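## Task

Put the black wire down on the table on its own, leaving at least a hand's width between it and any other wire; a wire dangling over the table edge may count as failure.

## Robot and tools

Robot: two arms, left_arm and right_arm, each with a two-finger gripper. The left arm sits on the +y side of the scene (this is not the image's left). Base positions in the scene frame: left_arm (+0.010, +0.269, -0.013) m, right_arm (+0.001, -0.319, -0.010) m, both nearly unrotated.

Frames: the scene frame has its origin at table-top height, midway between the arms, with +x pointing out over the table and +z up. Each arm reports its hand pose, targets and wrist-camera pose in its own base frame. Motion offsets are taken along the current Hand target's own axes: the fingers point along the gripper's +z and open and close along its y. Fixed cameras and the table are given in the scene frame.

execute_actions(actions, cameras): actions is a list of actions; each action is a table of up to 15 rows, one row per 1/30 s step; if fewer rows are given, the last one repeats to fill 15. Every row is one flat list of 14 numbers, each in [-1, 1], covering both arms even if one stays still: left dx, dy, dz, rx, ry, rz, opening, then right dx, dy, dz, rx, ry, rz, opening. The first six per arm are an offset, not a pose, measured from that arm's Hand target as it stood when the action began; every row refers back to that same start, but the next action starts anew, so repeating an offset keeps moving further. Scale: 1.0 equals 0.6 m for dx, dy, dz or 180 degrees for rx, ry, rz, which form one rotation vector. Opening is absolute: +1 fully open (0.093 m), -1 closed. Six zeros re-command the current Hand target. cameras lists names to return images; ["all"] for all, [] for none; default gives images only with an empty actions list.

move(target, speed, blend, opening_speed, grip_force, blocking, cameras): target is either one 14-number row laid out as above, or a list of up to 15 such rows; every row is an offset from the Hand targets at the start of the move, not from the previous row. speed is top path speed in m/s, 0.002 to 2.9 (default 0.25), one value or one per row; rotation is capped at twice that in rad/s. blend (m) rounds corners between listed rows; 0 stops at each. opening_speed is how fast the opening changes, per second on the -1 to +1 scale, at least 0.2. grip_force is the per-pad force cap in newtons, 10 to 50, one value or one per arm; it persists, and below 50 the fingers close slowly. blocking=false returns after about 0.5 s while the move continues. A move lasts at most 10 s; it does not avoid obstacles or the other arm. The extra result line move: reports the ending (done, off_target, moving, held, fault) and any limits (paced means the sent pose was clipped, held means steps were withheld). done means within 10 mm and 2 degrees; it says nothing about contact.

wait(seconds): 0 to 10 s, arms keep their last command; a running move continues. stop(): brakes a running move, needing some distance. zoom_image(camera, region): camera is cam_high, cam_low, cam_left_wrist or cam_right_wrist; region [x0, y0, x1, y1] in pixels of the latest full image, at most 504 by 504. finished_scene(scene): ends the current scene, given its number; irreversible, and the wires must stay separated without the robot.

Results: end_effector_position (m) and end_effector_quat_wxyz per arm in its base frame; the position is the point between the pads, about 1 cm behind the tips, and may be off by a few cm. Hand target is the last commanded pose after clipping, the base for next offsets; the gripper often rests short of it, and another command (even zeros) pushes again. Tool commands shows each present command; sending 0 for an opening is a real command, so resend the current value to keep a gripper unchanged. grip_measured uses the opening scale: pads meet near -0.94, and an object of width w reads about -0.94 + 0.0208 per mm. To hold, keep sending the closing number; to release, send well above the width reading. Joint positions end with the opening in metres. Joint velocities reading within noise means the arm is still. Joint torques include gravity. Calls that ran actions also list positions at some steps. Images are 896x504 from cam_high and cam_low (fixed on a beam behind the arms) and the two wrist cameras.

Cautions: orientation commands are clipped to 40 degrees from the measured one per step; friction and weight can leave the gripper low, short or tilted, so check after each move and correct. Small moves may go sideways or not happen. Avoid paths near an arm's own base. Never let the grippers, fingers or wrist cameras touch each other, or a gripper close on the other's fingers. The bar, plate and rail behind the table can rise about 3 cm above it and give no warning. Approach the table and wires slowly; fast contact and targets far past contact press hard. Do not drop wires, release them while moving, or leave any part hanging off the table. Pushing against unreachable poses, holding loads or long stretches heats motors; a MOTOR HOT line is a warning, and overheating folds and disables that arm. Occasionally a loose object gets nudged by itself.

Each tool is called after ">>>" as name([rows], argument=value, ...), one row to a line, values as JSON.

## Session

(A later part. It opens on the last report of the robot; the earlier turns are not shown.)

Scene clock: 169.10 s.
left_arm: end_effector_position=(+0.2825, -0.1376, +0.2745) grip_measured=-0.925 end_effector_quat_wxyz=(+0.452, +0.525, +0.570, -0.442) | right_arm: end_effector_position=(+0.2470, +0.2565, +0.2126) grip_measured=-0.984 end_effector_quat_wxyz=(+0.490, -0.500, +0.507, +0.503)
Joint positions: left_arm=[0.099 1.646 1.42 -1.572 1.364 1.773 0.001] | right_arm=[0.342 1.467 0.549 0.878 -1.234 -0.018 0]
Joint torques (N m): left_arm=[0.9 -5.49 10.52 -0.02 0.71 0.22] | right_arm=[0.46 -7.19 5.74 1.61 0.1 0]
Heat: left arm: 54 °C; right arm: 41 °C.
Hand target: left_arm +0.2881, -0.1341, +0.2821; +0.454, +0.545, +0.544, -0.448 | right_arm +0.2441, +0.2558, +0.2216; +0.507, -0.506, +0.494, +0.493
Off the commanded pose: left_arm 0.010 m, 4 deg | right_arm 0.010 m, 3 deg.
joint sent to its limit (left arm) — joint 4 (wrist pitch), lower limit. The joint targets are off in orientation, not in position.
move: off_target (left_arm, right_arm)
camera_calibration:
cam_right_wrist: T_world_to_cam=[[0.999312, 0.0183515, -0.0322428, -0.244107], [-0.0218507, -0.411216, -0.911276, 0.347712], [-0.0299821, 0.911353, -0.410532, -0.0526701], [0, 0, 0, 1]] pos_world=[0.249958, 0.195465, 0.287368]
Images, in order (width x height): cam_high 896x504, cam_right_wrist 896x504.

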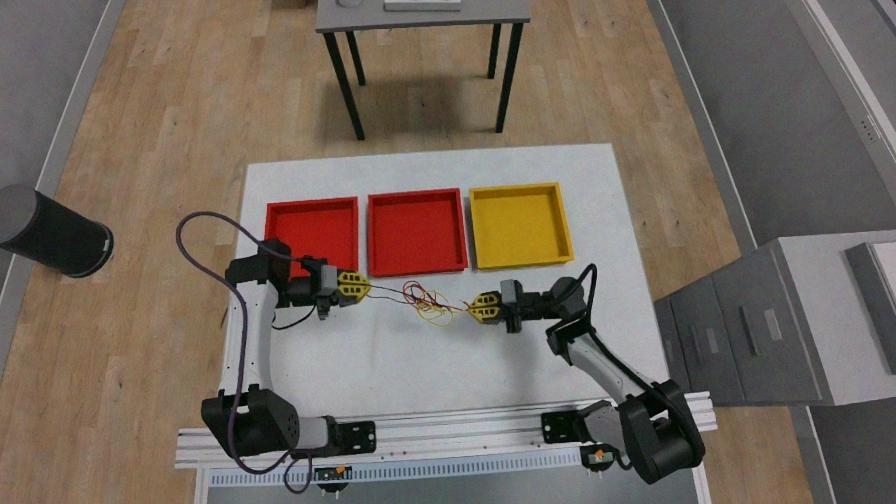

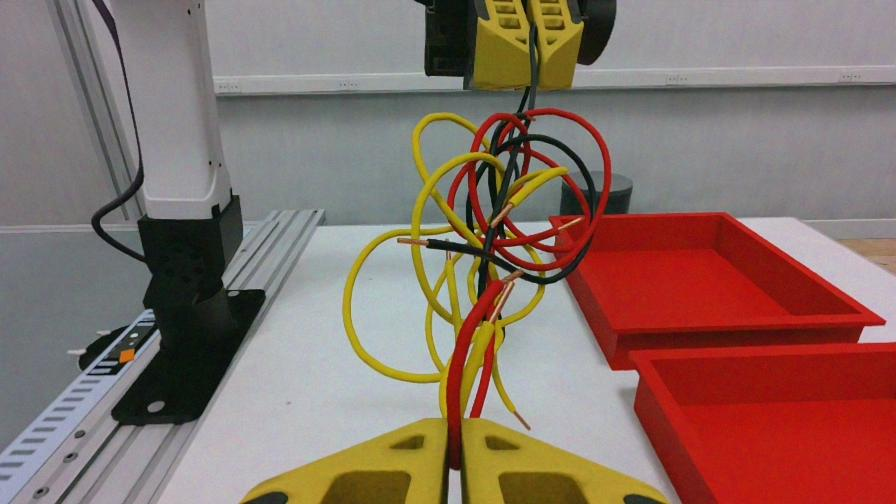

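>>> move(target=[0.185,0.0,-0.084,-0.218,0.0016,-0.0413,-0.9316,0.12,0.0,-0.1,0.139,0.0,0,-1], speed=0.1, cameras=["all"])

>>> zoom_image(camera="cam_right_wrist", region=[300, 104, 700, 504])

Scene clock: 183.17 s.
left_arm: end_effector_position=(+0.2776, -0.0777, +0.1837) grip_measured=-0.925 end_effector_quat_wxyz=(+0.563, +0.343, +0.685, -0.310) | right_arm: end_effector_position=(+0.2355, +0.2057, +0.1521) grip_measured=-0.984 end_effector_quat_wxyz=(+0.591, -0.406, +0.575, +0.394)
Joint positions: left_arm=[0.31 1.081 0.455 0.079 1.23 0.482 0.001] | right_arm=[0.271 1.487 0.126 1.376 -0.933 -0.013 0]
Joint torques (N m): left_arm=[2.44 -3.36 7.27 2.12 -0.24 -0.14] | right_arm=[-2.48 -2.29 3.47 1.82 0.61 0.07]
Heat: left arm: 53 °C; right arm: 40 °C.
Hand target: left_arm +0.2884, -0.0638, +0.1825; +0.580, +0.326, +0.698, -0.266 | right_arm +0.2458, +0.1958, +0.1496; +0.605, -0.384, +0.589, +0.374
Off the commanded pose: left_arm 0.018 m, 6 deg | right_arm 0.014 m, 4 deg.
move: off_target (left_arm, right_arm)
camera_calibration:
cam_left_wrist: T_world_to_cam=[[-0.828125, -0.559723, 0.0303124, 0.179665], [-0.343327, 0.463729, -0.816751, 0.319718], [0.443098, -0.686779, -0.576194, 0.0193479], [0, 0, 0, 1]] pos_world=[0.24998, -0.0344116, 0.266832]
cam_right_wrist: T_world_to_cam=[[0.937816, -0.346839, 0.0143043, -0.15123], [-0.123164, -0.370984, -0.920436, 0.288424], [0.32455, 0.861437, -0.390633, -0.107842], [0, 0, 0, 1]] pos_world=[0.21235, 0.147447, 0.225512]

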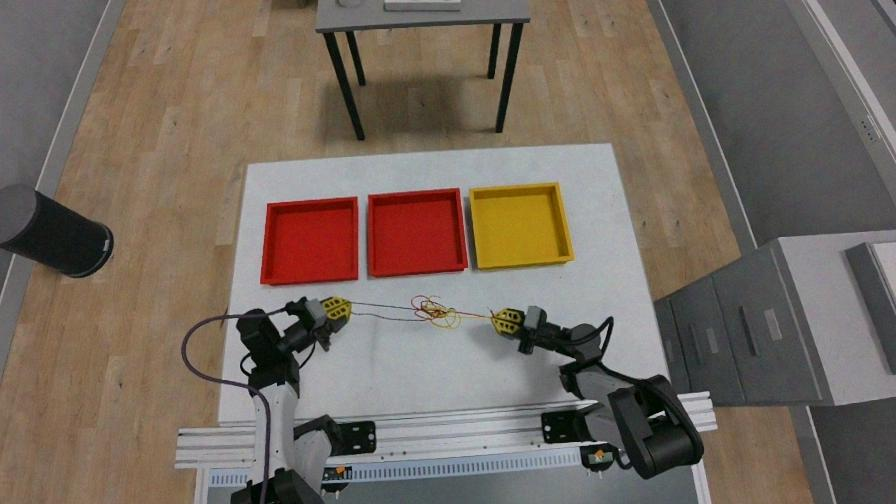

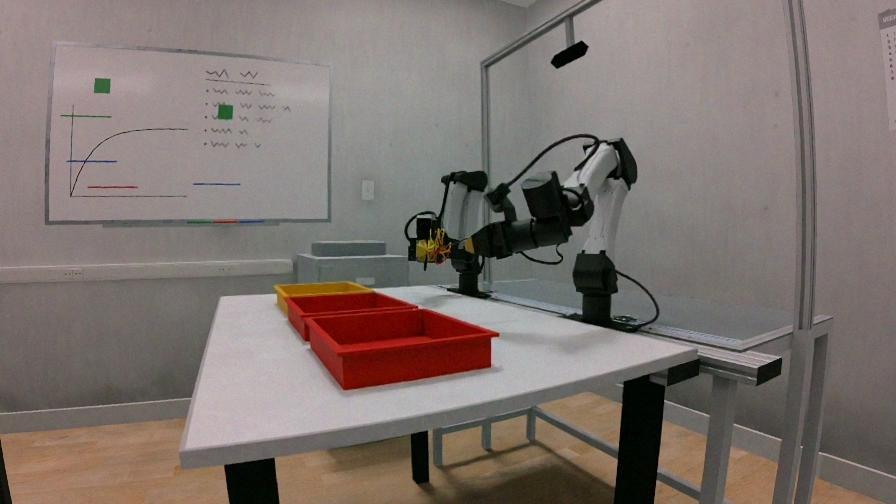

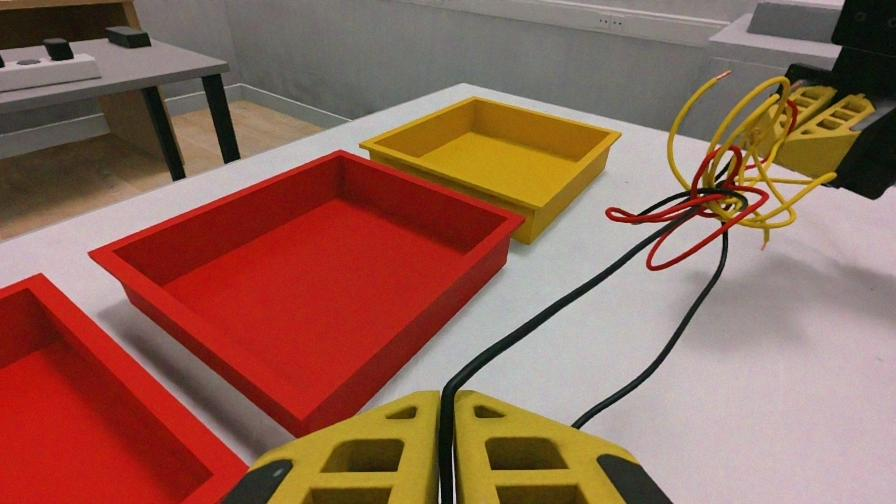

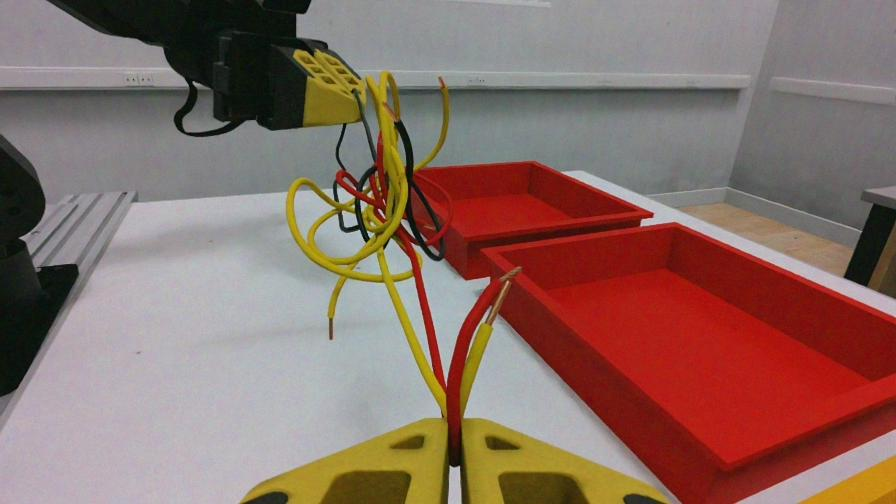

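Scaled by 1.260 from the camera's 896x504 image, which has a finer 1280x720 frame.

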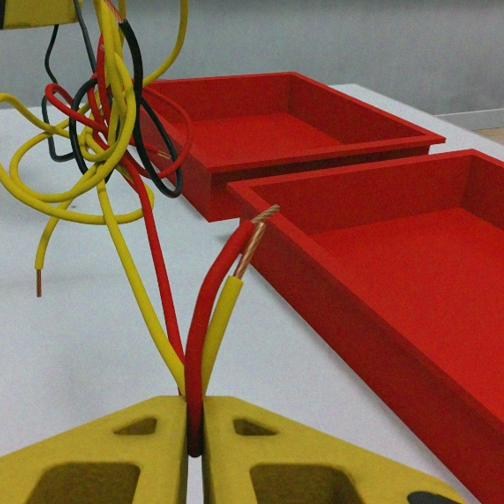

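>>> move(target=[0.09,0.1072,-0.1125,-0.109,0.001,-0.021,-0.9316,0.0667,-0.0267,-0.061,0,0.0,0,-1], speed=0.1, cameras=["all"])

>>> zoom_image(camera="cam_left_wrist", region=[500, 104, 896, 504])

Scene clock: 199.37 s.
left_arm: end_effector_position=(+0.2672, -0.0015, +0.1473) grip_measured=-0.925 end_effector_quat_wxyz=(+0.596, +0.226, +0.724, -0.263) | right_arm: end_effector_position=(+0.2266, +0.1730, +0.0953) grip_measured=-0.984 end_effector_quat_wxyz=(+0.523, -0.401, +0.618, +0.429)
Joint positions: left_arm=[0.65 1.122 0.324 0.144 1.318 0.526 0.001] | right_arm=[0.075 1.724 0.087 1.413 -1.178 -0.097 0]
Joint torques (N m): left_arm=[5.09 -1.36 8.95 2.45 -0.73 0.05] | right_arm=[-4.93 -2.45 1.74 3.14 0.52 -0.14]
Heat: left arm: 51 °C; right arm: 40 °C.
Hand target: left_arm +0.2885, +0.0362, +0.1425; +0.617, +0.200, +0.744, -0.162 | right_arm +0.2458, +0.1559, +0.1097; +0.605, -0.384, +0.589, +0.374
Off the commanded pose: left_arm 0.044 m, 12 deg | right_arm 0.029 m, 12 deg.
move: off_target (left_arm, right_arm)
camera_calibration:
cam_left_wrist: T_world_to_cam=[[-0.653727, -0.749871, 0.101658, 0.157446], [-0.47619, 0.303238, -0.825403, 0.287624], [0.588119, -0.587997, -0.555316, 0.0135952], [0, 0, 0, 1]] pos_world=[0.231894, 0.0388395, 0.228949]
cam_right_wrist: T_world_to_cam=[[0.946494, -0.298649, -0.122302, -0.15066], [-0.245437, -0.420065, -0.873674, 0.254712], [0.209548, 0.856945, -0.470888, -0.0644432], [0, 0, 0, 1]] pos_world=[0.218618, 0.117225, 0.173763]

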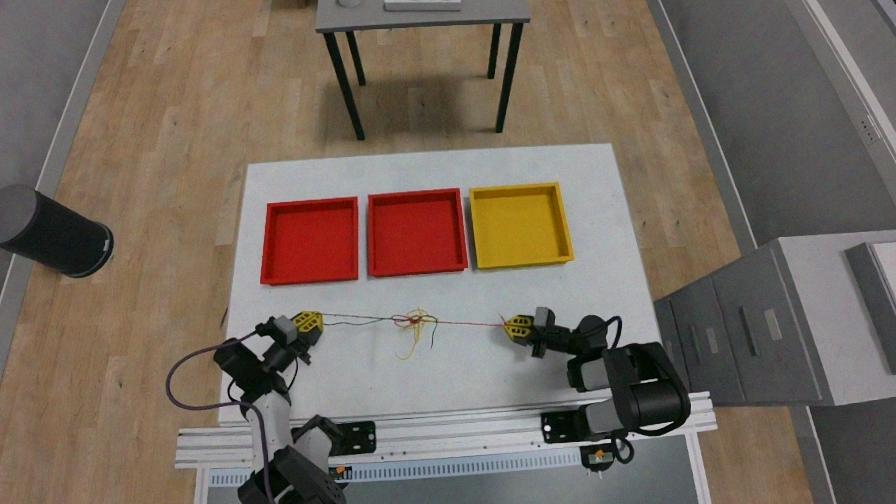

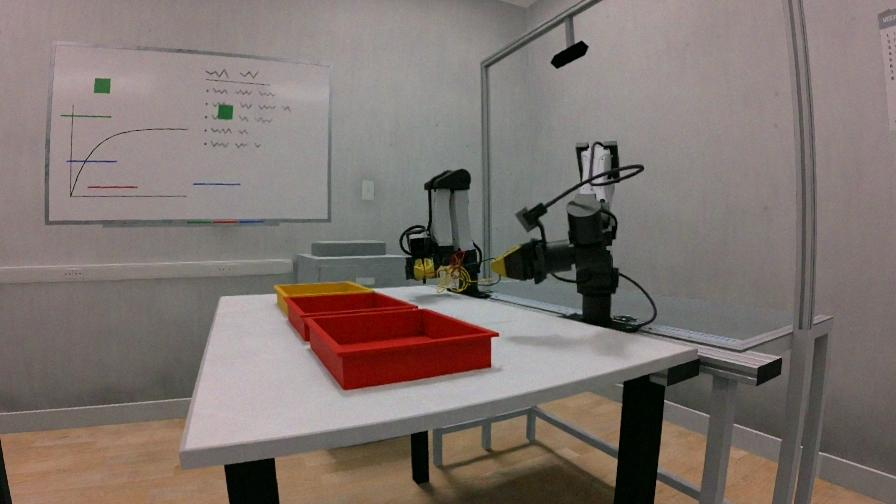

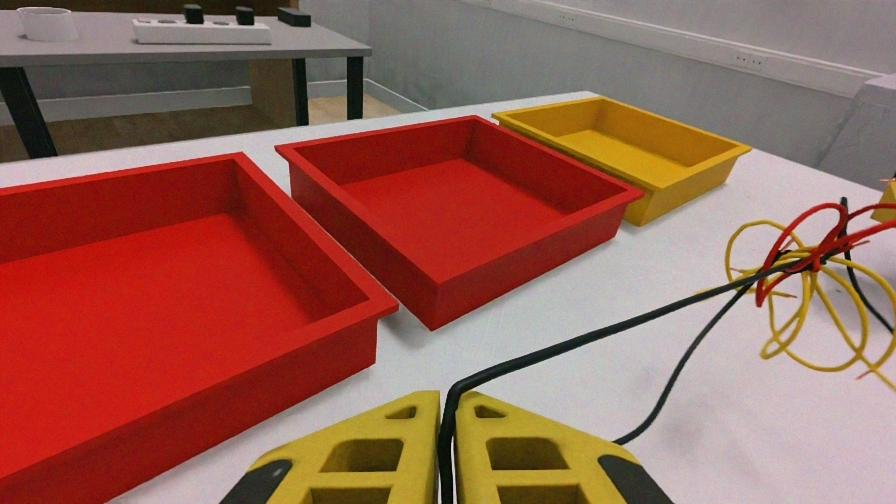

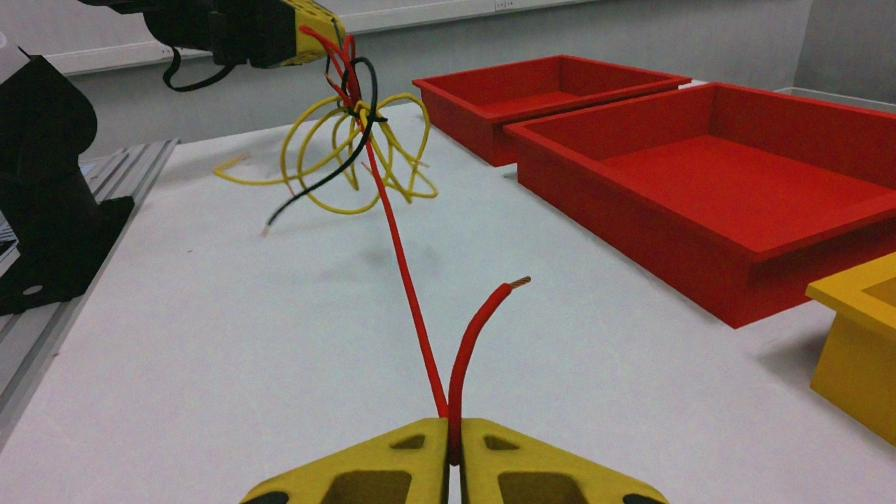

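Scaled by 1.260 from the camera's 896x504 image, which has a finer 1280x720 frame.

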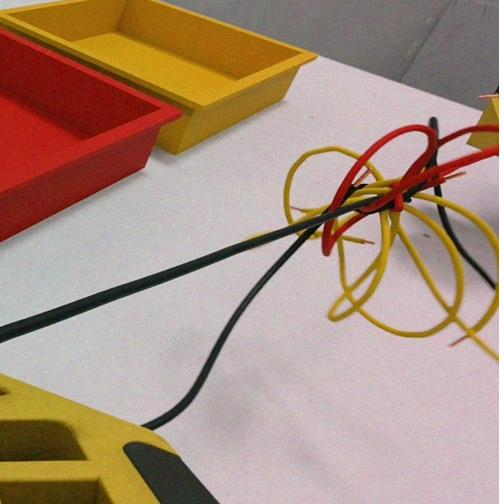

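>>> move(target=[0.0457,-0.0992,0.0243,0,0,0,-0.9316,0.041,0.0347,0.028,0,0.0,0,-1], speed=0.08, cameras=["cam_left_wrist","cam_right_wrist","cam_high"])

>>> zoom_image(camera="cam_left_wrist", region=[600, 104, 896, 404])

>>> zoom_image(camera="cam_right_wrist", region=[180, 0, 480, 280])

>>> zoom_image(camera="cam_high", region=[300, 280, 540, 380])

Scene clock: 217.03 s.
left_arm: end_effector_position=(+0.2673, -0.0202, +0.1157) grip_measured=-0.925 end_effector_quat_wxyz=(+0.616, +0.206, +0.742, -0.165) | right_arm: end_effector_position=(+0.2268, +0.1789, +0.0632) grip_measured=-0.984 end_effector_quat_wxyz=(+0.507, -0.392, +0.659, +0.393)
Joint positions: left_arm=[0.473 1.013 0.056 0.617 0.979 0.294 0.001] | right_arm=[0.147 1.817 0.061 1.412 -1.023 -0.174 0]
Joint torques (N m): left_arm=[-0.29 -0.36 5.82 2.18 0.08 -0.11] | right_arm=[0.79 -3.26 2.06 3.3 0.08 -0.13]
Heat: left arm: 52 °C; right arm: 44 °C.
Hand target: left_arm +0.2669, -0.0198, +0.1125; +0.616, +0.200, +0.744, -0.162 | right_arm +0.2347, +0.1800, +0.0848; +0.605, -0.384, +0.589, +0.374
Off the commanded pose: left_arm 0.003 m, 1 deg | right_arm 0.023 m, 14 deg.
joint sent to its limit (right arm) — joint 4 (wrist pitch), upper limit. The joint targets are off in orientation, not in position.
move: off_target (right_arm)
camera_calibration:
cam_left_wrist: T_world_to_cam=[[-0.523204, -0.852035, -0.0171819, 0.123604], [-0.493217, 0.319185, -0.809233, 0.270246], [0.694979, -0.414919, -0.587236, -0.0363393], [0, 0, 0, 1]] pos_world=[0.223215, 0.00397824, 0.199476]
cam_right_wrist: T_world_to_cam=[[0.918385, -0.372222, -0.134241, -0.132739], [-0.311526, -0.470987, -0.825302, 0.25017], [0.24397, 0.799764, -0.548504, -0.0773136], [0, 0, 0, 1]] pos_world=[0.218702, 0.130251, 0.14624]
Images, in order (width x height): cam_high 896x504, cam_left_wrist 896x504, cam_right_wrist 896x504.

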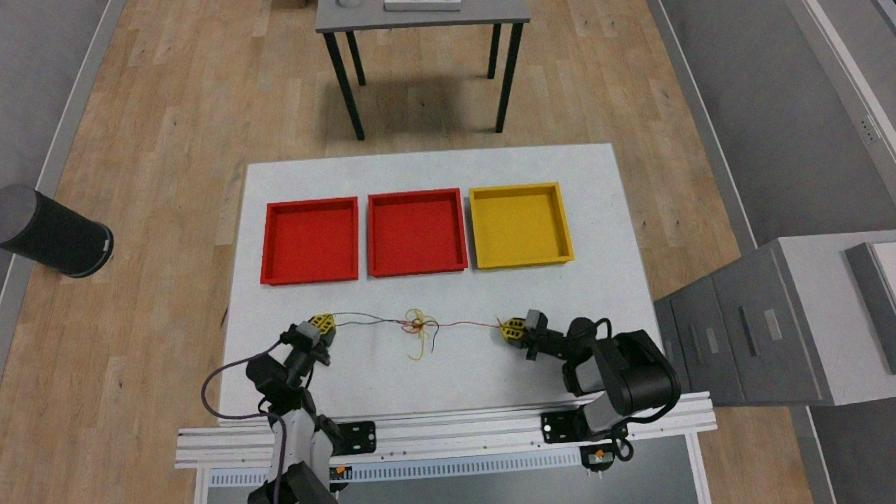

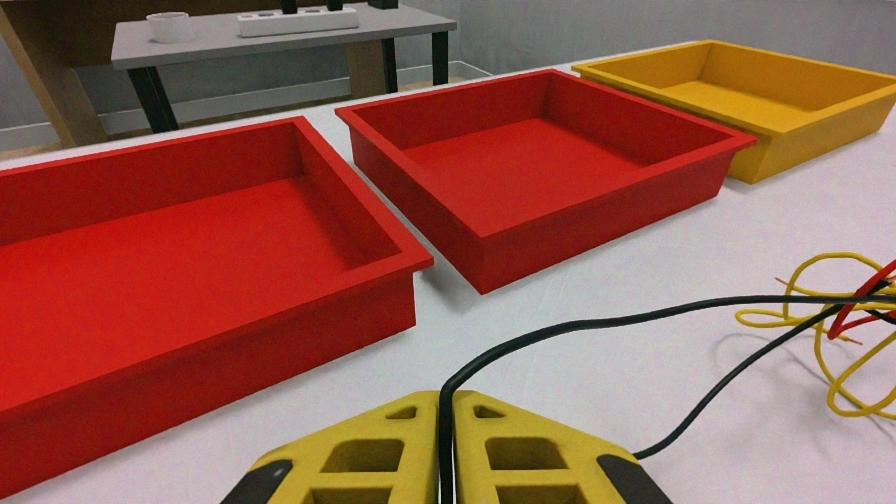

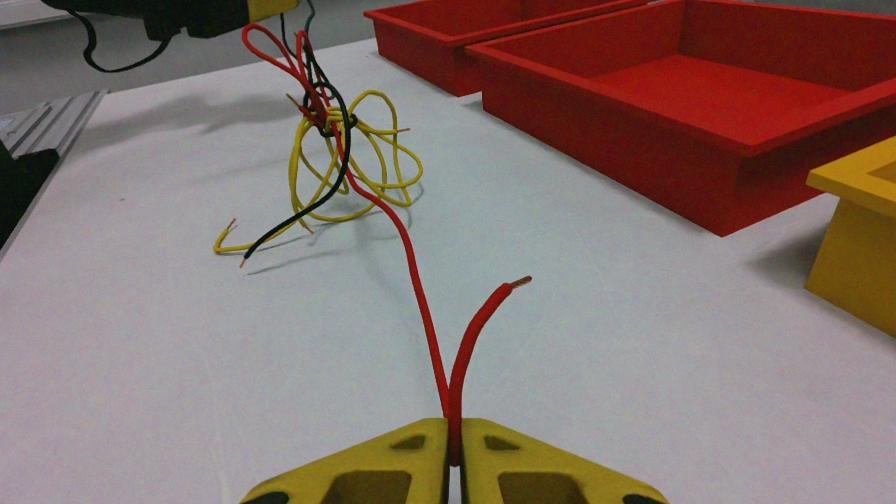

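Scaled by 1.680 from the camera's 896x504 image, which has a finer 1280x720 frame.

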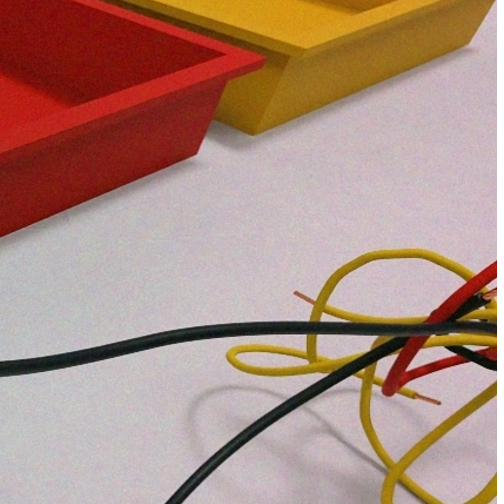

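Scaled by 1.680 from the camera's 896x504 image, which has a finer 1280x720 frame.

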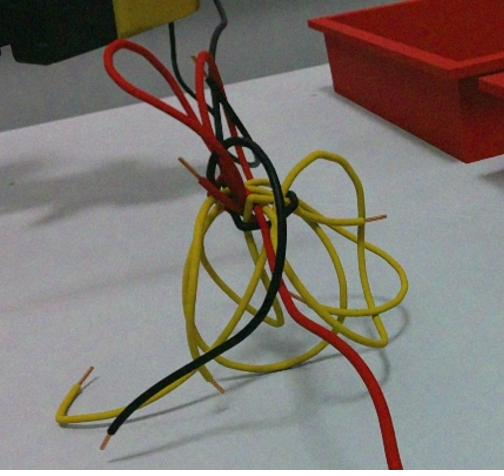

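Scaled by 2.100 from the camera's 896x504 image, which has a finer 1280x720 frame.

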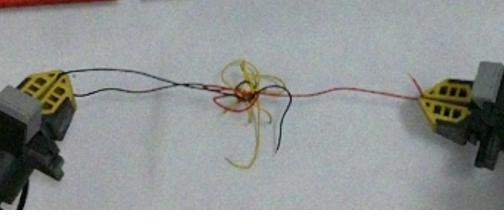

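>>> move(target=[0.0492,-0.0728,0.0515,0,0,0,-0.9316,-0.0415,0.0128,0.0493,0,0.14,0,-1], speed=0.1, cameras=["cam_left_wrist","cam_right_wrist"])

>>> zoom_image(camera="cam_right_wrist", region=[200, 80, 600, 480])

>>> zoom_image(camera="cam_left_wrist", region=[496, 104, 896, 504])

Scene clock: 241.93 s.
left_arm: end_effector_position=(+0.2691, -0.0691, +0.0804) grip_measured=-0.925 end_effector_quat_wxyz=(+0.568, +0.232, +0.770, -0.174) | right_arm: end_effector_position=(+0.2315, +0.2055, +0.0924) grip_measured=-0.984 end_effector_quat_wxyz=(+0.438, -0.450, +0.723, +0.290)
Joint positions: left_arm=[0.15 1.127 0.014 0.718 0.701 0.259 0.001] | right_arm=[0.387 1.165 0.307 0.255 -0.659 -0.371 0]
Joint torques (N m): left_arm=[-0.38 -0.68 5.5 2.32 0.07 -0.15] | right_arm=[0.83 -4.29 9.29 1.76 -0.1 -0.01]
Heat: left arm: 50 °C; right arm: 46 °C.
Hand target: left_arm +0.2668, -0.0699, +0.0773; +0.616, +0.200, +0.744, -0.162 | right_arm +0.2397, +0.2100, +0.1098; +0.461, -0.456, +0.707, +0.282
Off the commanded pose: left_arm 0.004 m, 7 deg | right_arm 0.020 m, 4 deg.
joint sent to its limit (left arm) — joint 3 (elbow), lower limit, where the elbow is as bent as it goes. The joint targets are off in orientation, not in position.
move: off_target (left_arm, right_arm)
camera_calibration:
cam_left_wrist: T_world_to_cam=[[-0.570025, -0.821625, -0.00227373, 0.0956362], [-0.552698, 0.385494, -0.738864, 0.273117], [0.607945, -0.419914, -0.673851, -0.0486305], [0, 0, 0, 1]] pos_world=[0.235031, -0.0471286, 0.169244]
cam_right_wrist: T_world_to_cam=[[0.90586, -0.421544, -0.0414512, -0.118732], [-0.34798, -0.684821, -0.640257, 0.323638], [0.24151, 0.594408, -0.767041, -0.0207324], [0, 0, 0, 1]] pos_world=[0.225182, 0.183907, 0.186387]
Images, in order (width x height): cam_left_wrist 896x504, cam_right_wrist 896x504.

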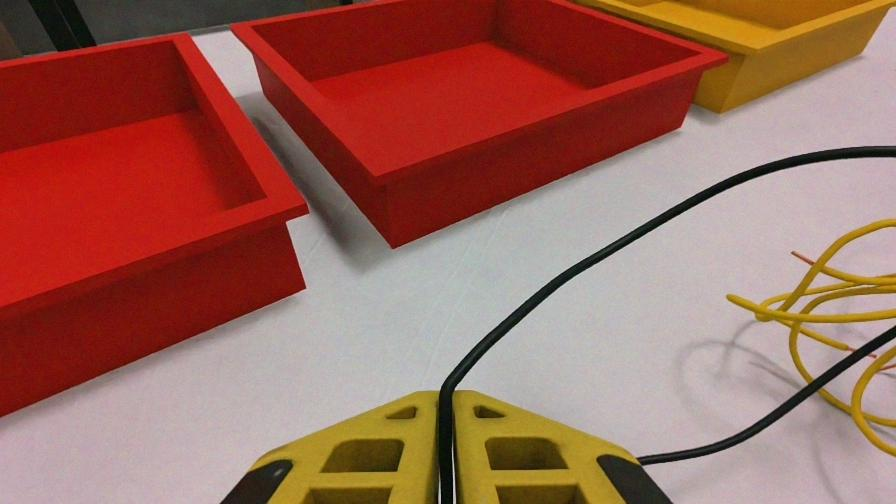

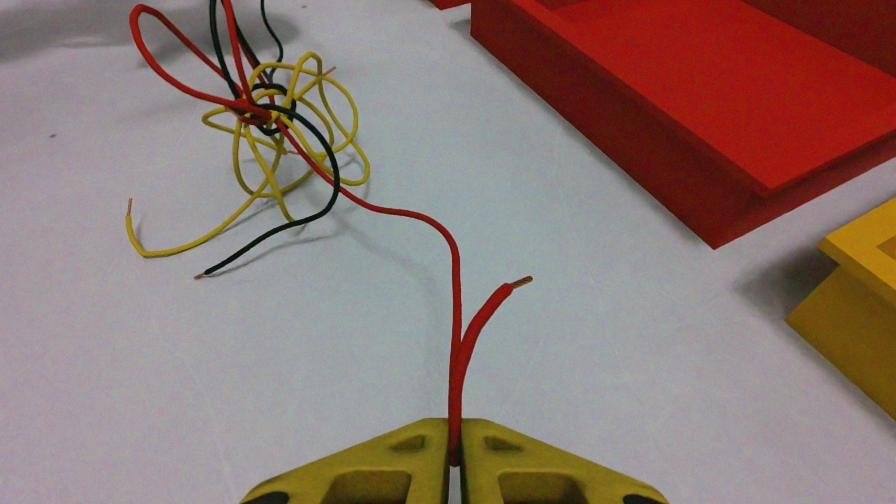

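Scaled by 1.260 from the camera's 896x504 image, which has a finer 1280x720 frame.

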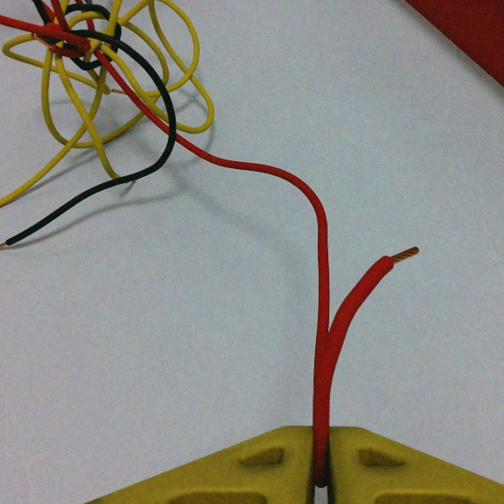

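Scaled by 1.260 from the camera's 896x504 image, which has a finer 1280x720 frame.

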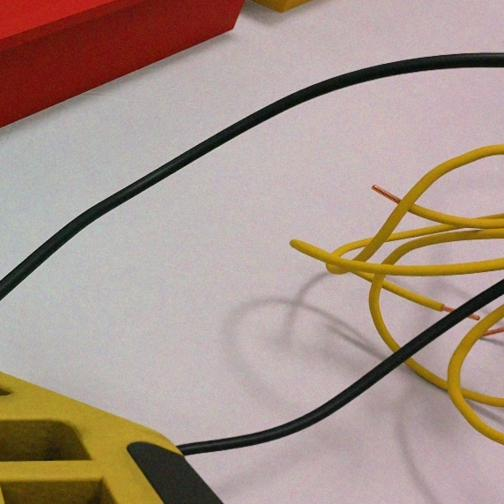

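>>> zoom_image(camera="cam_right_wrist", region=[110, 0, 390, 290])

>>> zoom_image(camera="cam_right_wrist", region=[190, 40, 340, 190])

Scaled by 1.738 from the camera's 896x504 image, which has a finer 1280x720 frame.

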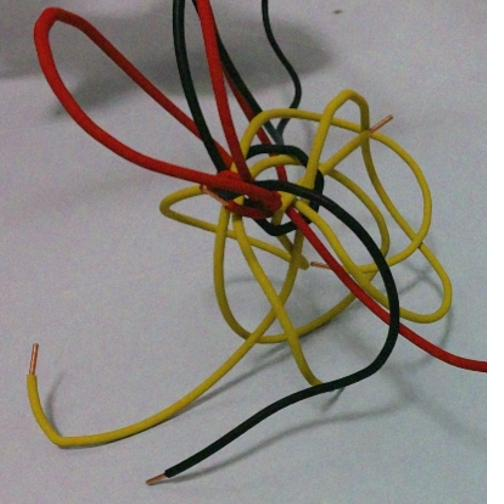

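Scaled by 3.360 from the camera's 896x504 image, which has a finer 1280x720 frame.

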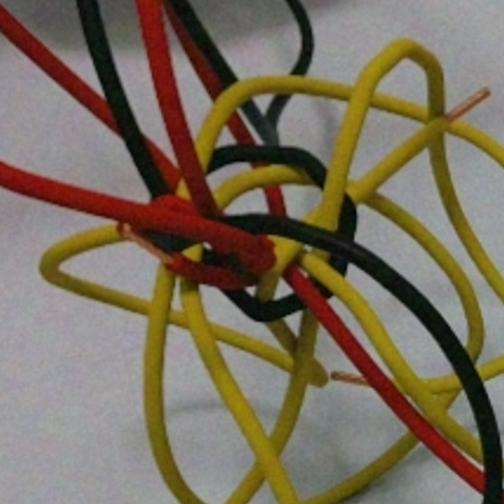

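>>> move([
  [0,0,0,0,0,0,-0.9316,0.063,0.0,0.045,0,0.0,0,-1],
  [0,0,0,0,0,0,-0.9316,0.063,0.0,0.045,0,0.0,0,-0.6],
], speed=0.1, opening_speed=0.5, cameras=["cam_left_wrist","cam_right_wrist"])

Scene clock: 266.77 s.
left_arm: end_effector_position=(+0.2691, -0.0690, +0.0804) grip_measured=-0.925 end_effector_quat_wxyz=(+0.568, +0.232, +0.771, -0.174) | right_arm: end_effector_position=(+0.2440, +0.2163, +0.0646) grip_measured=-0.601 end_effector_quat_wxyz=(+0.457, -0.457, +0.709, +0.284)
Joint positions: left_arm=[0.15 1.127 0.014 0.718 0.7 0.258 0.001] | right_arm=[0.413 1.41 0.257 0.6 -0.637 -0.369 0.016]
Joint torques (N m): left_arm=[-0.46 -0.92 5.41 2.34 0.13 -0.15] | right_arm=[0.98 -2.62 4.77 1.96 -0.01 0.08]
Heat: left arm: 50 °C; right arm: 45 °C.
Hand target: left_arm +0.2668, -0.0699, +0.0773; +0.616, +0.200, +0.744, -0.162 | right_arm +0.2444, +0.2175, +0.0641; +0.461, -0.456, +0.707, +0.282
Off the commanded pose: left_arm 0.004 m, 7 deg | right_arm 0.001 m, 1 deg.
joint sent to its limit (left arm) — joint 3 (elbow), lower limit, where the elbow is as bent as it goes. The joint targets are off in orientation, not in position.
move: off_target (left_arm)
camera_calibration:
cam_left_wrist: T_world_to_cam=[[-0.569321, -0.822113, -0.00211968, 0.0955592], [-0.553226, 0.385019, -0.738716, 0.273212], [0.608124, -0.419393, -0.674014, -0.0486392], [0, 0, 0, 1]] pos_world=[0.23513, -0.0470302, 0.169245]
cam_right_wrist: T_world_to_cam=[[0.909908, -0.414809, -0.000464783, -0.131725], [-0.310839, -0.681101, -0.662933, 0.309114], [0.274674, 0.603352, -0.748679, -0.0626428], [0, 0, 0, 1]] pos_world=[0.233149, 0.193693, 0.157961]
Images, in order (width x height): cam_left_wrist 896x504, cam_right_wrist 896x504.

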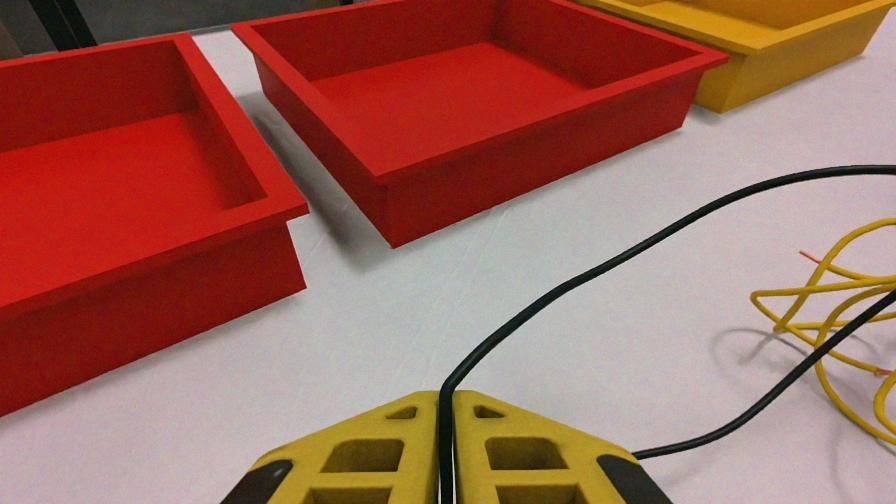

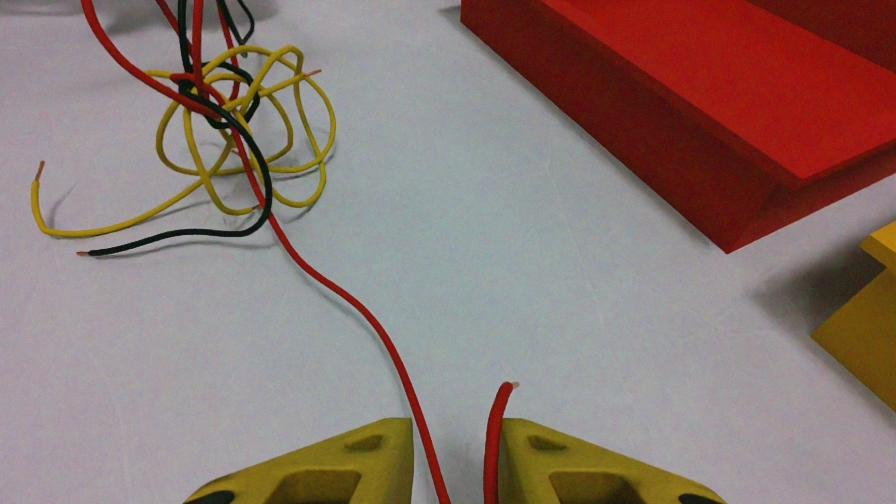

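>>> move([
  [0,0,0,0,0,0,-0.9316,-0.1212,-0.0028,-0.0553,0,0.0,0,-0.6],
  [0,0,0,0,0,0,-0.9316,-0.216,0.1528,0.1602,-0.1096,0.1921,-0.0904,-0.5],
], speed=[0.12,0.25], blend=0.02, cameras=["cam_left_wrist","cam_right_wrist"])

>>> zoom_image(camera="cam_right_wrist", region=[250, 80, 650, 480])

Scene clock: 286.80 s.
left_arm: end_effector_position=(+0.2691, -0.0690, +0.0804) grip_measured=-0.925 end_effector_quat_wxyz=(+0.568, +0.232, +0.771, -0.174) | right_arm: end_effector_position=(+0.2150, +0.3797, +0.1358) grip_measured=-0.501 end_effector_quat_wxyz=(-0.176, +0.680, -0.686, -0.186)
Joint positions: left_arm=[0.15 1.127 0.014 0.718 0.7 0.258 0.001] | right_arm=[0.939 1.821 1.502 -0.827 -0.307 -0.557 0.021]
Joint torques (N m): left_arm=[-0.4 -0.88 5.38 2.34 0.1 -0.14] | right_arm=[0.38 -7.06 9.83 1 -0.08 -0.04]
Heat: left arm: 51 °C; right arm: 44 °C.
Hand target: left_arm +0.2668, -0.0699, +0.0773; +0.616, +0.200, +0.744, -0.162 | right_arm +0.2198, +0.3852, +0.1400; -0.184, +0.683, -0.683, -0.182
Off the commanded pose: left_arm 0.004 m, 7 deg | right_arm 0.008 m, 1 deg.
joint sent to its limit (left arm) — joint 3 (elbow), lower limit, where the elbow is as bent as it goes. The joint targets are off in orientation, not in position.
move: off_target (left_arm)
camera_calibration:
cam_left_wrist: T_world_to_cam=[[-0.569321, -0.822113, -0.00211968, 0.0955592], [-0.553226, 0.385019, -0.738716, 0.273212], [0.608124, -0.419393, -0.674014, -0.0486392], [0, 0, 0, 1]] pos_world=[0.23513, -0.0470302, 0.169245]
cam_right_wrist: T_world_to_cam=[[0.999396, -0.00787584, -0.0338492, -0.206691], [-0.0114843, -0.99411, -0.107769, 0.437634], [-0.032801, 0.108093, -0.9936, 0.187336], [0, 0, 0, 1]] pos_world=[0.217736, 0.413179, 0.226304]
Images, in order (width x height): cam_left_wrist 896x504, cam_right_wrist 896x504.

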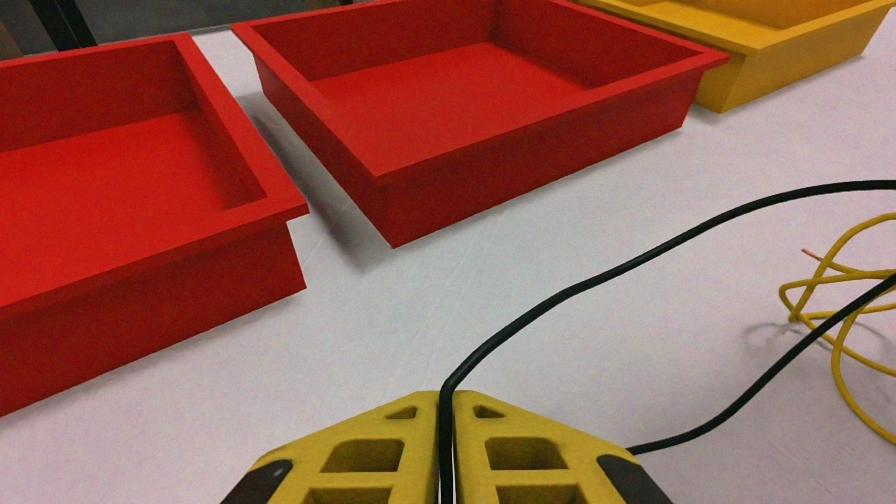

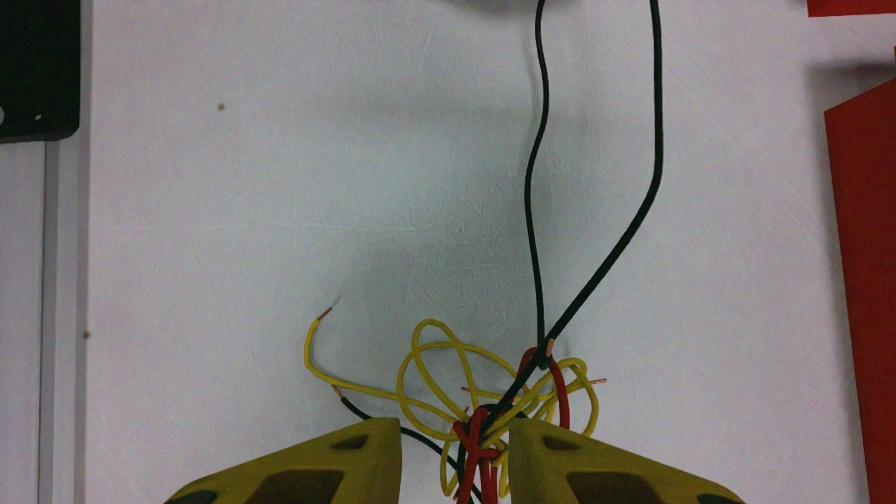

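Scaled by 1.260 from the camera's 896x504 image, which has a finer 1280x720 frame.

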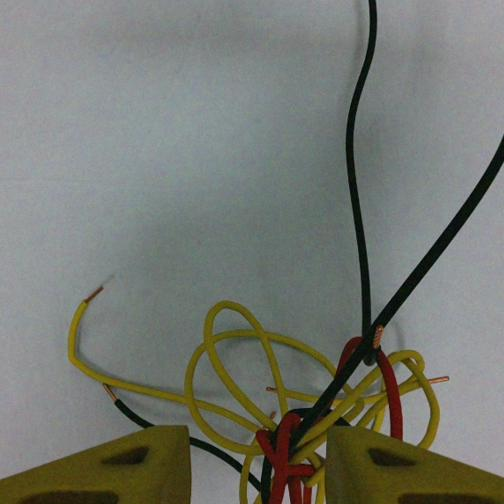

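>>> move(target=[0,0,0,0,0,0,-0.9316,0.0616,0.0,-0.0933,0,0.0,0,-0.3], speed=0.2, cameras=["cam_right_wrist"])

>>> zoom_image(camera="cam_right_wrist", region=[300, 180, 640, 440])

>>> zoom_image(camera="cam_right_wrist", region=[430, 240, 590, 400])

Scene clock: 296.50 s.
left_arm: end_effector_position=(+0.2691, -0.0690, +0.0804) grip_measured=-0.925 end_effector_quat_wxyz=(+0.568, +0.232, +0.771, -0.174) | right_arm: end_effector_position=(+0.2221, +0.3281, +0.1594) grip_measured=-0.301 end_effector_quat_wxyz=(-0.173, +0.683, -0.688, -0.175)
Joint positions: left_arm=[0.15 1.127 0.014 0.718 0.7 0.258 0.001] | right_arm=[0.839 1.696 1.459 -0.951 -0.325 -0.66 0.031]
Joint torques (N m): left_arm=[-0.54 -0.7 5.48 2.31 0.11 -0.15] | right_arm=[-0.47 -9.78 6.3 0.99 -0.33 -0.05]
Heat: left arm: 51 °C; right arm: 43 °C.
Hand target: left_arm +0.2668, -0.0699, +0.0773; +0.616, +0.200, +0.744, -0.162 | right_arm +0.2197, +0.3252, +0.1701; -0.183, +0.683, -0.683, -0.182
Off the commanded pose: left_arm 0.004 m, 7 deg | right_arm 0.011 m, 2 deg.
joint sent to its limit (left arm) — joint 3 (elbow), lower limit, where the elbow is as bent as it goes. The joint targets are off in orientation, not in position.
move: off_target (left_arm, right_arm)
camera_calibration:
cam_right_wrist: T_world_to_cam=[[0.999699, -0.00994644, -0.0224437, -0.214647], [-0.011853, -0.996183, -0.0864836, 0.386326], [-0.0214978, 0.0867235, -0.996, 0.22146], [0, 0, 0, 1]] pos_world=[0.223922, 0.363511, 0.249167]
Images, in order (width x height): cam_right_wrist 896x504.

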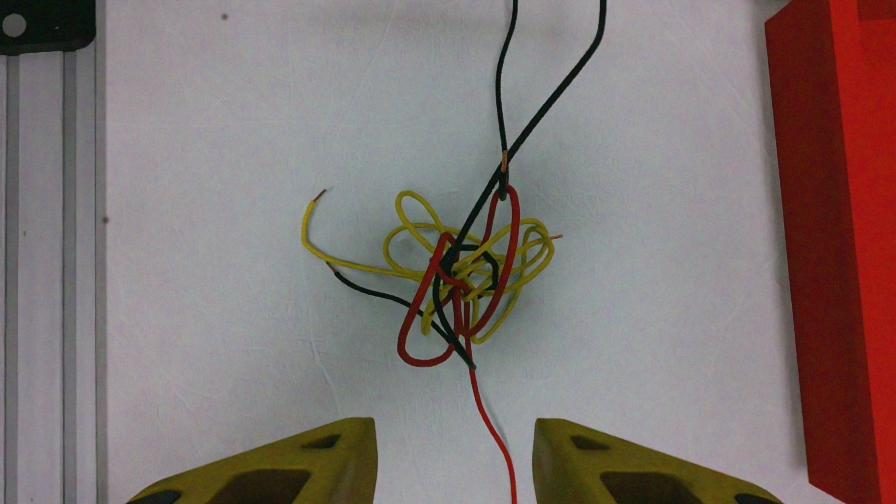

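Scaled by 1.482 from the camera's 896x504 image, which has a finer 1280x720 frame.

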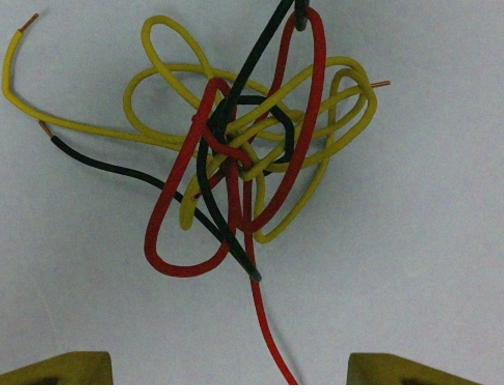

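Scaled by 3.150 from the camera's 896x504 image, which has a finer 1280x720 frame.

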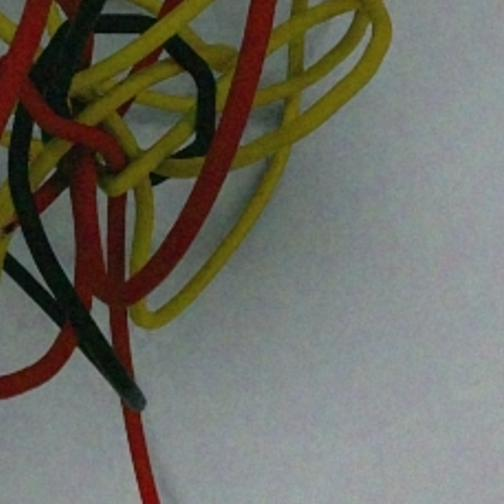

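>>> move(target=[0,0,0,0,0,0,-0.9316,0.0437,-0.0637,0.2015,0,0.0,0,-0.3], speed=0.15, cameras=["cam_right_wrist"])

>>> zoom_image(camera="cam_right_wrist", region=[250, 244, 650, 504])

Scene clock: 327.63 s.
left_arm: end_effector_position=(+0.2692, -0.0689, +0.0803) grip_measured=-0.925 end_effector_quat_wxyz=(+0.568, +0.232, +0.771, -0.174) | right_arm: end_effector_position=(+0.2555, +0.3625, +0.0599) grip_measured=-0.301 end_effector_quat_wxyz=(-0.184, +0.684, -0.683, -0.178)
Joint positions: left_arm=[0.15 1.127 0.014 0.718 0.699 0.258 0.001] | right_arm=[0.832 1.924 1.332 -0.574 -0.333 -0.67 0.031]
Joint torques (N m): left_arm=[-0.57 -0.81 5.52 2.33 0.15 -0.11] | right_arm=[-0.65 -7.08 5.9 1.24 -0.35 -0.09]
Heat: left arm: 52 °C; right arm: 44 °C.
Hand target: left_arm +0.2668, -0.0699, +0.0773; +0.616, +0.200, +0.744, -0.162 | right_arm +0.2582, +0.3629, +0.0523; -0.184, +0.683, -0.683, -0.182
Off the commanded pose: left_arm 0.004 m, 7 deg | right_arm 0.008 m, 1 deg.
joint sent to its limit (left arm) — joint 3 (elbow), lower limit, where the elbow is as bent as it goes. The joint targets are off in orientation, not in position.
move: off_target (left_arm)
camera_calibration:
cam_right_wrist: T_world_to_cam=[[0.999952, -0.00545443, -0.00809482, -0.252499], [-0.00629278, -0.994191, -0.107444, 0.411555], [-0.00746175, 0.10749, -0.994178, 0.10889], [0, 0, 0, 1]] pos_world=[0.255889, 0.396082, 0.150432]
Images, in order (width x height): cam_right_wrist 896x504.

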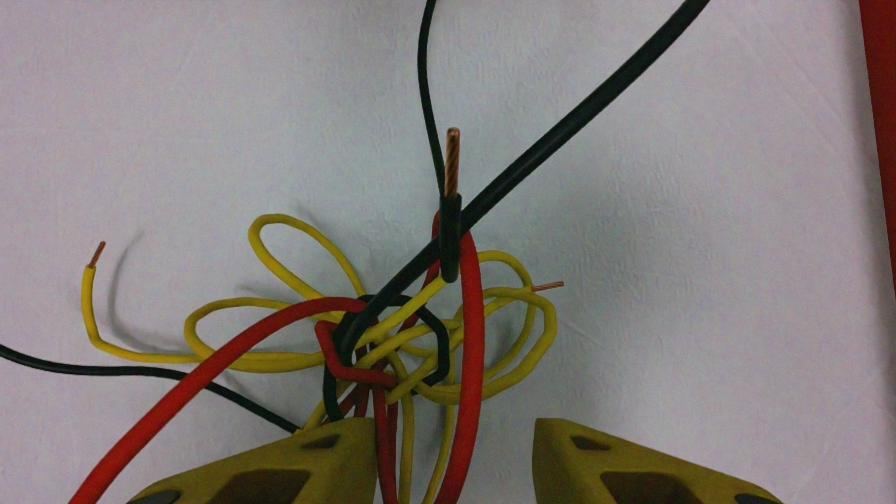

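Scaled by 1.260 from the camera's 896x504 image, which has a finer 1280x720 frame.

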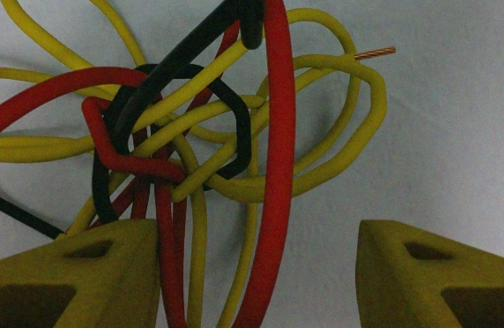

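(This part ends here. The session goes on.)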